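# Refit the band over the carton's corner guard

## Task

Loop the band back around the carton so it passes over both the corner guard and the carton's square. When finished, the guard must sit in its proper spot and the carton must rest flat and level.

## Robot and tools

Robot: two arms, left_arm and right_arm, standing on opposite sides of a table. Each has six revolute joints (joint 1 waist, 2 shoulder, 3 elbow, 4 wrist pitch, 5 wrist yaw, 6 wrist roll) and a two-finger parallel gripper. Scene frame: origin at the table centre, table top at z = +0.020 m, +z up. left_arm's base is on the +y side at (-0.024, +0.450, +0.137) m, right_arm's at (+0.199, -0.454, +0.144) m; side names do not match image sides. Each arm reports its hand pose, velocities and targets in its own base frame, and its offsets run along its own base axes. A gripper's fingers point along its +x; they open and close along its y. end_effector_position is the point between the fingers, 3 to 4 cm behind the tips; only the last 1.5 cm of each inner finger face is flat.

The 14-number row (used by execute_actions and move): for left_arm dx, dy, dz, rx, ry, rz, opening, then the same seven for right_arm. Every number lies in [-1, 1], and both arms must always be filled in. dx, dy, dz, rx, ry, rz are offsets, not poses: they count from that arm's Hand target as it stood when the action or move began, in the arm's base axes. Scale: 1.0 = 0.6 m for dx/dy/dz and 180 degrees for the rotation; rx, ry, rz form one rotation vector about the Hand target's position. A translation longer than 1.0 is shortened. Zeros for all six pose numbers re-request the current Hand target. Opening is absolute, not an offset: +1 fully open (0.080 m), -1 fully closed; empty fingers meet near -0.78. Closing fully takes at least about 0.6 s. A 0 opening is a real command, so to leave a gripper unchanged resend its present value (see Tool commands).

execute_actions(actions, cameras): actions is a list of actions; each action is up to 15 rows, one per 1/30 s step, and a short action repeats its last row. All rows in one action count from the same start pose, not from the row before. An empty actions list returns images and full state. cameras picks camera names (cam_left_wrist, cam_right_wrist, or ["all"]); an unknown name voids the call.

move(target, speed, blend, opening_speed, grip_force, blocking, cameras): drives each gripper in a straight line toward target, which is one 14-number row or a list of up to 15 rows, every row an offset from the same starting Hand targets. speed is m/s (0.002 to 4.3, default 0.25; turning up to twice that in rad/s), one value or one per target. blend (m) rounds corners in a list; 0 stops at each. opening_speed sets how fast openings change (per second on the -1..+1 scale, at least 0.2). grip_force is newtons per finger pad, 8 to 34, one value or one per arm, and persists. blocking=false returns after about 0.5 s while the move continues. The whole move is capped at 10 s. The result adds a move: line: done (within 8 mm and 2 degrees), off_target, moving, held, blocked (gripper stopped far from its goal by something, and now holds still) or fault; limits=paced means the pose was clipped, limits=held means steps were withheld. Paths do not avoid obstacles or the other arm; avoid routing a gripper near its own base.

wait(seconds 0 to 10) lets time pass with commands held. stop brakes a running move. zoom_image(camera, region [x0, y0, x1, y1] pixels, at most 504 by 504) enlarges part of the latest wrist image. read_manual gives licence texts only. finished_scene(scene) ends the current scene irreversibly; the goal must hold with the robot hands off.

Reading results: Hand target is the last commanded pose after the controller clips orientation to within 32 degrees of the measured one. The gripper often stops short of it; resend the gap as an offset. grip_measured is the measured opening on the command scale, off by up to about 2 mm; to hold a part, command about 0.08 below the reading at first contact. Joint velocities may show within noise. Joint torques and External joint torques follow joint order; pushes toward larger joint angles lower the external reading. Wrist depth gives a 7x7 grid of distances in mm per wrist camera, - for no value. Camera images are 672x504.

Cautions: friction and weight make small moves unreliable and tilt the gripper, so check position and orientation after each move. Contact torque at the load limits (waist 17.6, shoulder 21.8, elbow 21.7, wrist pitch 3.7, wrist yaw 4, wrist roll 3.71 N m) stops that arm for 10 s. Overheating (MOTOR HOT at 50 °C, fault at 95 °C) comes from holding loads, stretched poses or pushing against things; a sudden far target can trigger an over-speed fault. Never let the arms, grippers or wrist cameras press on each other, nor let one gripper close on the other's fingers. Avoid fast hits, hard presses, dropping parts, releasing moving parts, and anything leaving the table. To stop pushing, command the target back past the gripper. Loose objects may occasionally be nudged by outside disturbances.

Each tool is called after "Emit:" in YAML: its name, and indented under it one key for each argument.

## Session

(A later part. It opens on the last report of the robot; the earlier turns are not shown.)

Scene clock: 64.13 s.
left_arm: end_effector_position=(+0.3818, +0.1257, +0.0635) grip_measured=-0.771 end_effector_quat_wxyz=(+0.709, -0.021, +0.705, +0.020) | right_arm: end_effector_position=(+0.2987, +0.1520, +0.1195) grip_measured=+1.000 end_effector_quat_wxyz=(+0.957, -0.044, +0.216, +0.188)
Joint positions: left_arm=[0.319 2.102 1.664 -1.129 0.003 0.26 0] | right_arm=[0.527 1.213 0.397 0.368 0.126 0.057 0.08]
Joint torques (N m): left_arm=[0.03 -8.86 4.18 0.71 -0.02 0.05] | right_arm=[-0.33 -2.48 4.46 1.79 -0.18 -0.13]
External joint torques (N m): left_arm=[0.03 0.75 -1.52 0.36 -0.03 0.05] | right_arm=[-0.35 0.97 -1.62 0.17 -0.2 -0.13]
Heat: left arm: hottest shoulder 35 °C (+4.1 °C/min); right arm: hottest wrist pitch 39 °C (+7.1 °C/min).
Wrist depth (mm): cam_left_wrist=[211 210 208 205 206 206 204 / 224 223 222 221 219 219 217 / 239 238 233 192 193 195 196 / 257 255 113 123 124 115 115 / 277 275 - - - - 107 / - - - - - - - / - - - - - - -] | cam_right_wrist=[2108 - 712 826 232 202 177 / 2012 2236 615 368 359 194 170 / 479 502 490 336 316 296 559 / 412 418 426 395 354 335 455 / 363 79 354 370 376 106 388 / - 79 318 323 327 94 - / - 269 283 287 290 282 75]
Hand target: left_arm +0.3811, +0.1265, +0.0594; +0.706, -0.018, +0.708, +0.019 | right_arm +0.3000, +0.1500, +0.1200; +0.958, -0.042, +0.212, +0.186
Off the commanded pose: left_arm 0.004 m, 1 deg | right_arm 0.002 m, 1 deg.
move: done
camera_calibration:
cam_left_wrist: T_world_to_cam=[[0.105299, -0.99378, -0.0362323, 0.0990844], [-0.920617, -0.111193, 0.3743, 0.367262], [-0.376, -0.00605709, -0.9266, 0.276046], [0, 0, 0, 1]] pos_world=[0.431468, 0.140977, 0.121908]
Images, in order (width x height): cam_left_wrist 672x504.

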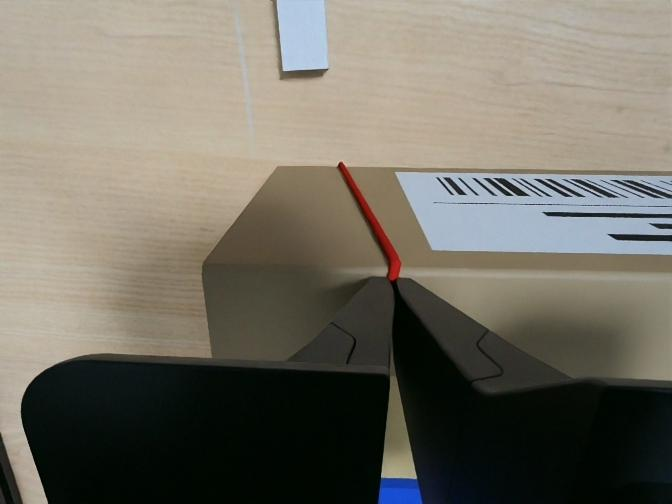

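Emit:
move:
  target:
    - [0.044, 0.0033, 0.046, 0, 0, 0, -1.0, 0, 0, 0, 0, 0, 0, 1.0]
    - [0.0407, 0.0382, 0.046, 0, 0, 0.0167, -1.0, 0, 0, 0, 0, 0, 0, 1.0]
  speed: 0.06
  cameras: ["all"]

Scene clock: 67.43 s.
left_arm: end_effector_position=(+0.3944, +0.1490, +0.0762) grip_measured=-0.772 end_effector_quat_wxyz=(+0.687, -0.043, +0.725, +0.036) | right_arm: end_effector_position=(+0.2987, +0.1520, +0.1195) grip_measured=+1.000 end_effector_quat_wxyz=(+0.957, -0.044, +0.216, +0.188)
Joint positions: left_arm=[0.359 2.231 1.919 -1.313 -0.006 0.247 0] | right_arm=[0.527 1.213 0.397 0.368 0.126 0.057 0.08]
Joint torques (N m): left_arm=[-0.12 -11.71 7.87 0.93 0.07 -0.15] | right_arm=[-0.14 -2.43 4.42 1.83 -0.18 -0.14]
External joint torques (N m): left_arm=[-0.14 -1.53 2.31 0.68 0.07 -0.15] | right_arm=[-0.15 1.07 -1.75 0.18 -0.21 -0.14]
Heat: left arm: hottest shoulder 36 °C (+5.0 °C/min); right arm: hottest wrist pitch 39 °C (+6.1 °C/min).
Wrist depth (mm): cam_left_wrist=[213 212 211 207 209 209 208 / 228 228 226 226 225 224 223 / 246 246 245 235 215 233 234 / 268 267 266 135 148 144 149 / 293 293 285 - - 119 120 / - - - - - - - / - - - - - - -] | cam_right_wrist=[2031 2031 683 832 214 214 164 / 2069 2191 615 366 357 218 160 / 478 502 488 338 314 296 530 / 413 420 424 397 356 336 459 / 354 79 355 370 375 106 388 / - 79 319 323 326 94 - / - 271 284 287 290 282 75]
Hand target: left_arm +0.4055, +0.1494, +0.0870; +0.705, -0.036, +0.707, +0.038 | right_arm +0.3000, +0.1500, +0.1200; +0.958, -0.042, +0.212, +0.186
Off the commanded pose: left_arm 0.015 m, 3 deg | right_arm 0.002 m, 1 deg.
move: off_target (left_arm)
camera_calibration:
cam_left_wrist: T_world_to_cam=[[0.156181, -0.987156, -0.0336213, 0.100137], [-0.890152, -0.155422, 0.428338, 0.367208], [-0.428062, -0.0369703, -0.902993, 0.316024], [0, 0, 0, 1]] pos_world=[0.446509, 0.167607, 0.131445]
cam_right_wrist: T_world_to_cam=[[0.399473, -0.914065, 0.0700492, 0.0186696], [-0.635969, -0.331349, -0.696959, 0.351959], [0.660276, 0.233867, -0.713682, -0.0669986], [0, 0, 0, 1]] pos_world=[0.260614, 0.149355, 0.196178]

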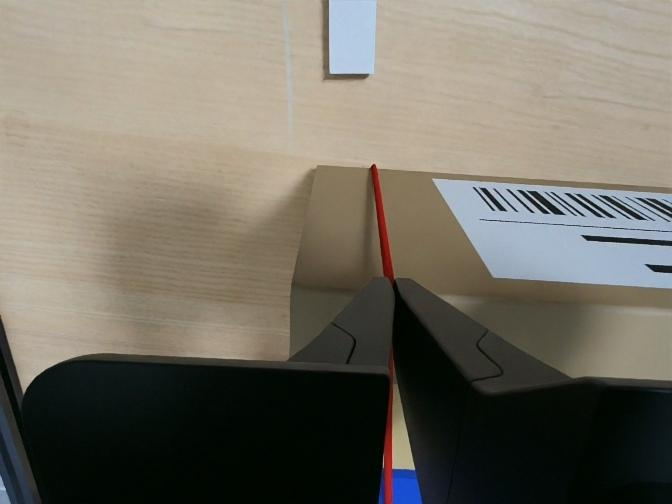

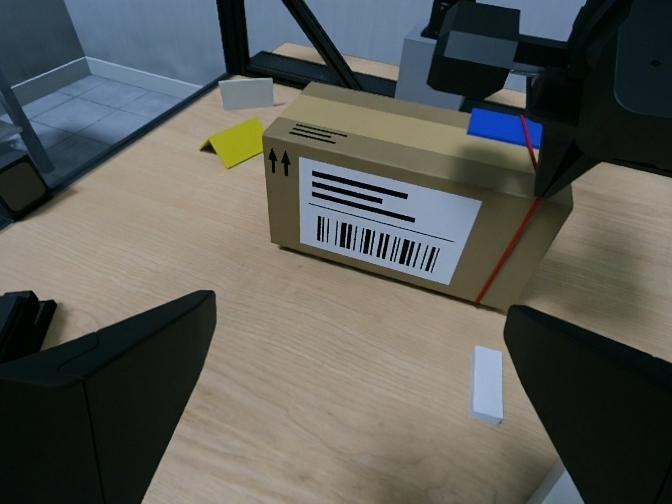

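Emit:
move:
  target: [-0.045, -0.014, -0.0442, 0, 0, 0, -1.0, 0, 0, 0, 0, 0, 0, 1.0]
  speed: 0.05
  cameras: ["all"]

Scene clock: 69.87 s.
left_arm: end_effector_position=(+0.3846, +0.1453, +0.0645) grip_measured=-0.772 end_effector_quat_wxyz=(+0.713, -0.035, +0.698, +0.044) | right_arm: end_effector_position=(+0.2987, +0.1520, +0.1195) grip_measured=+1.000 end_effector_quat_wxyz=(+0.957, -0.044, +0.216, +0.188)
Joint positions: left_arm=[0.359 2.12 1.696 -1.123 -0.006 0.247 0] | right_arm=[0.527 1.213 0.397 0.368 0.126 0.057 0.08]
Joint torques (N m): left_arm=[0.05 -10.37 2.81 0.12 0.05 0] | right_arm=[-0.49 -2.24 4.4 1.81 -0.18 -0.14]
External joint torques (N m): left_arm=[-0.01 -0.69 -2.9 -0.27 0.05 0] | right_arm=[-0.49 1.24 -1.76 0.16 -0.21 -0.15]
Heat: left arm: hottest shoulder 36 °C (+5.0 °C/min); right arm: hottest wrist pitch 39 °C (+6.0 °C/min).
Wrist depth (mm): cam_left_wrist=[213 212 210 204 207 206 204 / 226 225 223 221 220 218 216 / 242 240 238 230 228 226 226 / 258 256 252 127 140 137 142 / 278 276 270 - - - 108 / - - - - - - - / - - - - - - -] | cam_right_wrist=[- 2259 817 730 223 223 174 / 2069 2213 613 368 357 228 168 / 496 501 492 337 314 295 537 / 411 418 424 395 356 336 458 / 367 79 356 370 375 106 389 / - 79 319 323 327 94 - / - 271 284 287 291 281 75]
Hand target: left_arm +0.3785, +0.1410, +0.0605; +0.705, -0.036, +0.707, +0.038 | right_arm +0.3000, +0.1500, +0.1200; +0.958, -0.042, +0.212, +0.186
Off the commanded pose: left_arm 0.008 m, 2 deg | right_arm 0.002 m, 1 deg.
move: done
camera_calibration:
cam_left_wrist: T_world_to_cam=[[0.159184, -0.986024, -0.0491587, 0.0973249], [-0.918967, -0.166187, 0.357606, 0.380144], [-0.360778, -0.0117501, -0.932578, 0.27354], [0, 0, 0, 1]] pos_world=[0.432534, 0.162354, 0.12394]
cam_right_wrist: T_world_to_cam=[[0.399473, -0.914065, 0.0700492, 0.0186696], [-0.635969, -0.331349, -0.696959, 0.351959], [0.660276, 0.233867, -0.713682, -0.0669986], [0, 0, 0, 1]] pos_world=[0.260614, 0.149355, 0.196178]

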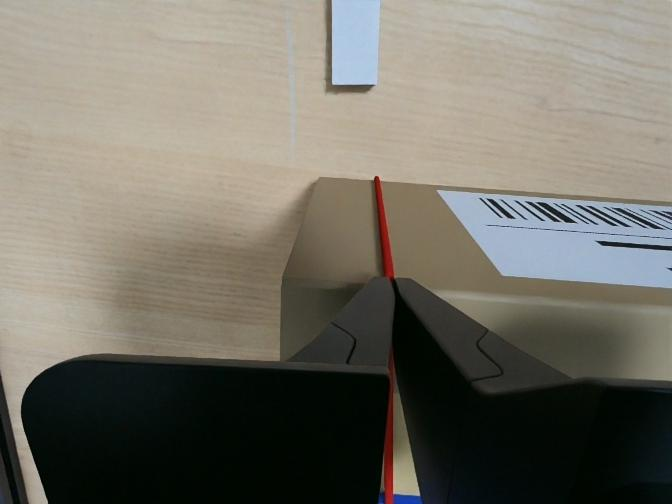

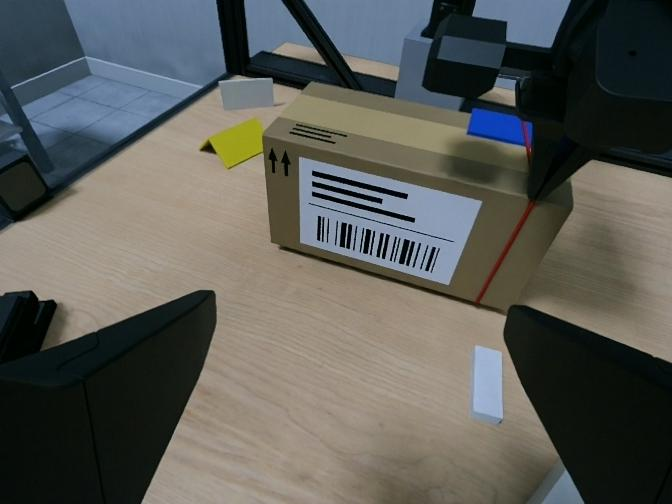

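Emit:
move:
  target:
    - [0, 0, 0, 0, 0, 0, -0.4, 0, 0, 0, 0, 0, 0, 1.0]
    - [0, 0, 0.1, 0, 0, 0, -0.4, 0, 0, 0, 0, 0, 0, 1.0]
  speed: 0.06
  opening_speed: 0.6
  cameras: ["all"]

Scene clock: 73.73 s.
left_arm: end_effector_position=(+0.3758, +0.1388, +0.1106) grip_measured=-0.402 end_effector_quat_wxyz=(+0.694, -0.042, +0.718, +0.034) | right_arm: end_effector_position=(+0.2987, +0.1520, +0.1195) grip_measured=+1.000 end_effector_quat_wxyz=(+0.957, -0.044, +0.216, +0.188)
Joint positions: left_arm=[0.354 2.112 1.868 -1.362 0.001 0.247 0.017] | right_arm=[0.527 1.213 0.397 0.368 0.126 0.057 0.08]
Joint torques (N m): left_arm=[0.18 -11.97 6.13 0.37 0.03 0.01] | right_arm=[-0.34 -2.46 4.36 1.81 -0.16 -0.14]
External joint torques (N m): left_arm=[0.17 -2.45 0.52 0.09 0.02 0.01] | right_arm=[-0.38 1.07 -1.83 0.15 -0.18 -0.14]
Heat: left arm: hottest shoulder 37 °C (+6.0 °C/min); right arm: hottest wrist pitch 40 °C (+6.0 °C/min).
Wrist depth (mm): cam_left_wrist=[248 246 245 244 244 243 243 / 264 263 262 258 257 259 259 / 285 284 278 152 160 168 176 / 307 307 304 150 150 152 149 / 334 333 - 160 158 159 161 / - - - 175 - - - / - - - 400 - - -] | cam_right_wrist=[- - 832 820 578 217 164 / 2108 2191 615 367 575 345 603 / 495 500 492 336 314 307 556 / 412 419 426 396 354 336 456 / 365 79 355 369 376 106 388 / - 79 319 322 326 94 - / - 270 283 288 290 281 75]
Hand target: left_arm +0.3785, +0.1410, +0.1205; +0.705, -0.036, +0.707, +0.038 | right_arm +0.3000, +0.1500, +0.1200; +0.958, -0.042, +0.212, +0.186
Off the commanded pose: left_arm 0.010 m, 2 deg | right_arm 0.002 m, 1 deg.
move: off_target (left_arm)
camera_calibration:
cam_left_wrist: T_world_to_cam=[[0.152639, -0.987832, -0.0298095, 0.0951125], [-0.899149, -0.151328, 0.410647, 0.339028], [-0.410161, -0.0358776, -0.911307, 0.332869], [0, 0, 0, 1]] pos_world=[0.426849, 0.157202, 0.166961]
cam_right_wrist: T_world_to_cam=[[0.399473, -0.914065, 0.0700492, 0.0186696], [-0.635969, -0.331349, -0.696959, 0.351959], [0.660276, 0.233867, -0.713682, -0.0669986], [0, 0, 0, 1]] pos_world=[0.260614, 0.149355, 0.196178]

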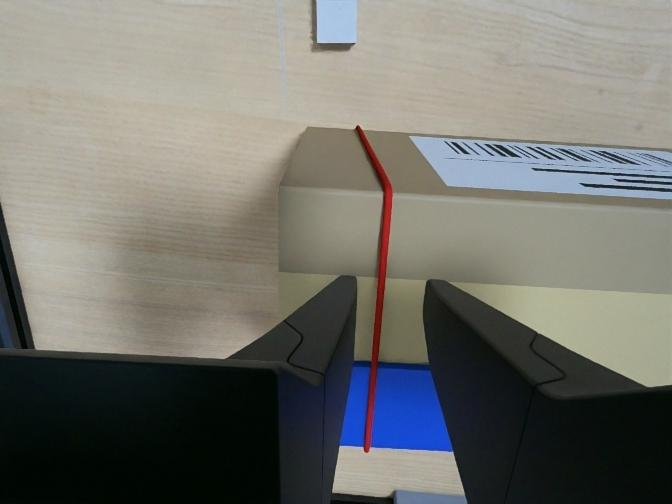

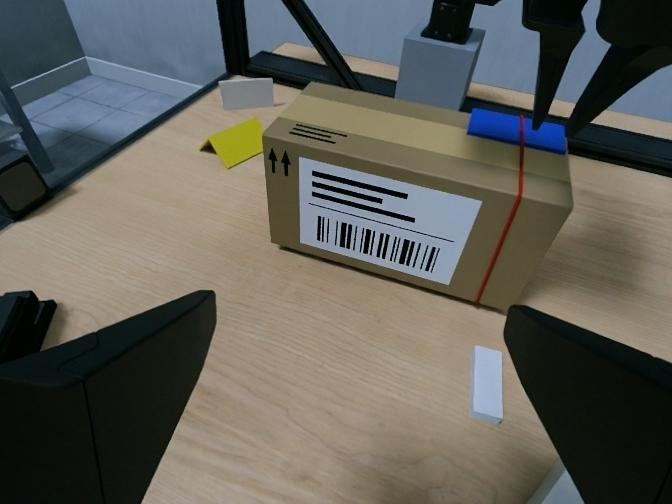

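Emit:
move:
  target:
    - [0, 0, 0.06, 0, 0, 0, -0.4, 0, 0, 0, 0, 0, 0, 1.0]
    - [-0.2975, -0.1683, 0.3, 0.0088, -0.1655, -0.0369, -0.4, 0, 0, 0, 0, 0, 0, 1.0]
  speed: [0.1, 0.3]
  blend: [0.02, 0]
  cameras: ["all"]

Scene clock: 77.33 s.
left_arm: end_effector_position=(+0.2001, +0.0405, +0.2971) grip_measured=-0.402 end_effector_quat_wxyz=(+0.861, +0.006, +0.509, -0.003) | right_arm: end_effector_position=(+0.2987, +0.1520, +0.1195) grip_measured=+1.000 end_effector_quat_wxyz=(+0.957, -0.044, +0.216, +0.188)
Joint positions: left_arm=[0.307 1.098 1.497 -1.486 0.146 0.283 0.017] | right_arm=[0.527 1.213 0.397 0.368 0.126 0.057 0.08]
Joint torques (N m): left_arm=[-0.29 -1.78 5.23 1.14 0.27 -0.1] | right_arm=[-0.36 -2.3 4.51 1.82 -0.19 -0.12]
External joint torques (N m): left_arm=[-0.28 0.16 -0.12 0.08 0.17 -0.11] | right_arm=[-0.36 1.27 -1.72 0.14 -0.22 -0.12]
Heat: left arm: hottest shoulder 37 °C (+6.1 °C/min); right arm: hottest wrist pitch 40 °C (+6.1 °C/min).
Wrist depth (mm): cam_left_wrist=[522 528 525 519 513 513 509 / - 514 505 365 363 503 501 / 1338 504 362 357 355 492 489 / 491 492 490 484 485 482 481 / 496 488 - 480 - 476 471 / - - - - - - - / - - - - - - -] | cam_right_wrist=[2170 2236 730 733 570 1428 1466 / 2088 2213 620 367 573 636 690 / 478 502 495 337 315 307 556 / 413 418 421 396 356 335 455 / 356 79 355 372 374 106 389 / - 79 319 323 327 94 - / - 270 284 286 291 281 75]
Hand target: left_arm +0.2000, +0.0400, +0.3005; +0.864, +0.006, +0.503, -0.004 | right_arm +0.3000, +0.1500, +0.1200; +0.958, -0.042, +0.212, +0.186
Off the commanded pose: left_arm 0.003 m, 1 deg | right_arm 0.002 m, 1 deg.
move: done; blend cut to 0.018 m at target 1
camera_calibration:
cam_left_wrist: T_world_to_cam=[[0.0484149, -0.998674, -0.0174887, 0.0480658], [-0.992469, -0.0461269, -0.113479, 0.259789], [0.112522, 0.0228511, -0.993386, 0.344671], [0, 0, 0, 1]] pos_world=[0.216723, 0.0521092, 0.372713]
cam_right_wrist: T_world_to_cam=[[0.399473, -0.914065, 0.0700492, 0.0186696], [-0.635969, -0.331349, -0.696959, 0.351959], [0.660276, 0.233867, -0.713682, -0.0669986], [0, 0, 0, 1]] pos_world=[0.260614, 0.149355, 0.196178]

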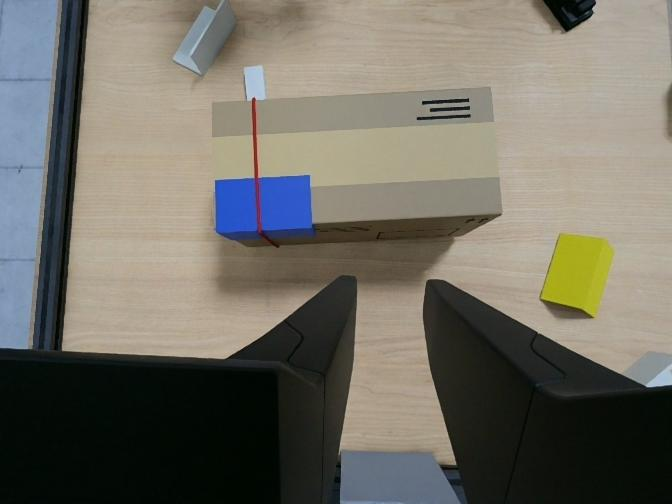

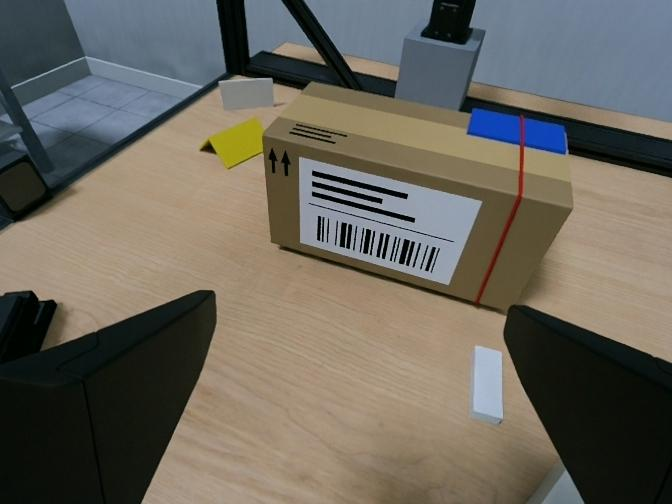

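Emit:
zoom_image:
  camera: "cam_left_wrist"
  region: [190, 80, 350, 260]

Emit:
zoom_image:
  camera: "cam_right_wrist"
  region: [400, 80, 610, 330]

Scaled by 2.800 from the camera's 672x504 image, which has a finer 960x720 frame.

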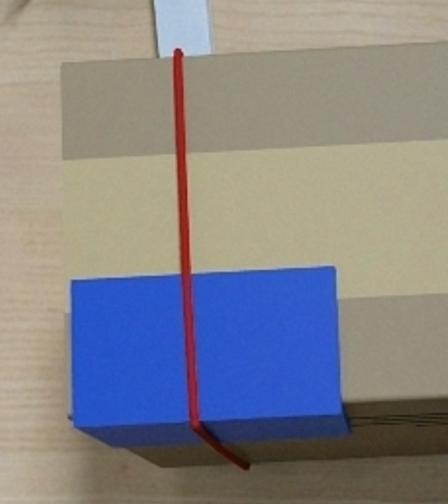

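Scaled by 2.016 from the camera's 672x504 image, which has a finer 960x720 frame.

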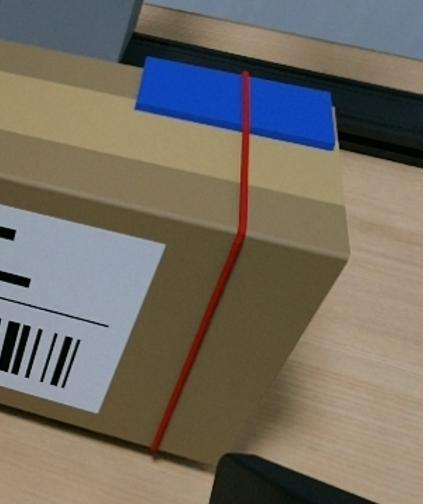

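Emit:
move:
  target: [0, 0, 0, 0, 0, 0, -0.4, 0.2658, -0.1003, -0.2228, -0.0063, 0.0278, -0.0915, -0.3]
  speed: 0.15
  cameras: ["all"]

Scene clock: 93.27 s.
left_arm: end_effector_position=(+0.2001, +0.0405, +0.2971) grip_measured=-0.402 end_effector_quat_wxyz=(+0.861, +0.006, +0.509, -0.003) | right_arm: end_effector_position=(+0.4539, +0.0898, -0.0178) grip_measured=-0.297 end_effector_quat_wxyz=(+0.962, -0.017, +0.269, +0.050)
Joint positions: left_arm=[0.307 1.098 1.497 -1.486 0.146 0.283 0.017] | right_arm=[0.231 2.162 0.802 0.811 0.111 0.06 0.022]
Joint torques (N m): left_arm=[-0.18 -1.67 5.25 1.18 0.27 -0.11] | right_arm=[0.08 -6.19 4.63 1.5 0.12 0.1]
External joint torques (N m): left_arm=[-0.2 0.25 -0.13 0.08 0.18 -0.11] | right_arm=[0.07 2.04 0.65 -0.09 0.09 0.1]
Heat: left arm: hottest shoulder 35 °C (+2.0 °C/min); right arm: hottest wrist pitch 41 °C (+5.1 °C/min).
Wrist depth (mm): cam_left_wrist=[- 522 517 519 517 512 507 / 1394 513 506 364 362 504 501 / 1307 504 360 356 355 490 491 / 493 494 488 485 484 487 487 / 498 483 - 479 - 476 475 / - - - - - - - / - - - - - - -] | cam_right_wrist=[109 107 108 105 103 402 407 / 126 128 122 120 123 323 331 / 150 149 145 142 153 271 277 / 201 190 179 175 222 232 236 / 188 191 198 193 92 204 207 / - - - 164 77 - 191 / - - - 151 77 - -]
Hand target: left_arm +0.2000, +0.0400, +0.3005; +0.864, +0.006, +0.503, -0.004 | right_arm +0.4595, +0.0899, -0.0137; +0.965, -0.012, +0.259, +0.046
Off the commanded pose: left_arm 0.003 m, 1 deg | right_arm 0.007 m, 1 deg.
move: done
camera_calibration:
cam_left_wrist: T_world_to_cam=[[0.0484149, -0.998674, -0.0174887, 0.0480658], [-0.992469, -0.0461269, -0.113479, 0.259789], [0.112522, 0.0228511, -0.993386, 0.344671], [0, 0, 0, 1]] pos_world=[0.216723, 0.0521092, 0.372713]
cam_right_wrist: T_world_to_cam=[[0.134408, -0.988395, 0.0707769, 0.036366], [-0.769529, -0.149111, -0.62096, 0.379987], [0.624308, 0.0289971, -0.78064, -0.219323], [0, 0, 0, 1]] pos_world=[0.424448, 0.0989639, 0.0621705]

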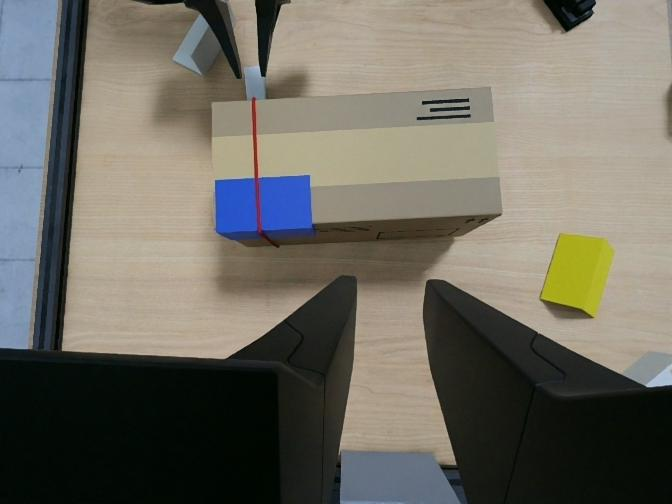

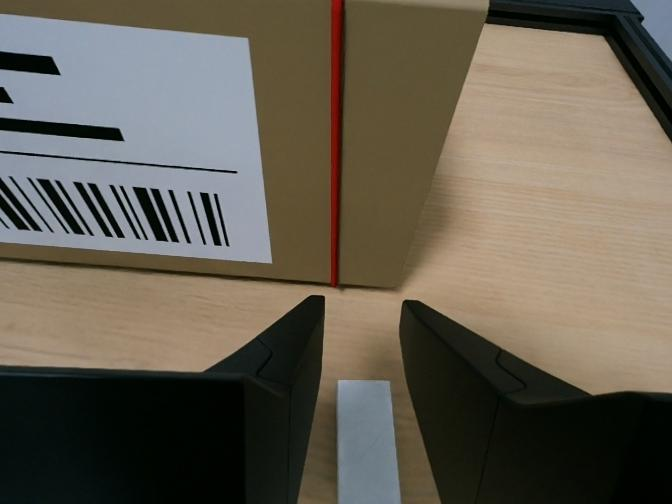

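Emit:
finished_scene:
  scene: 2

The scene is finished: the task was done.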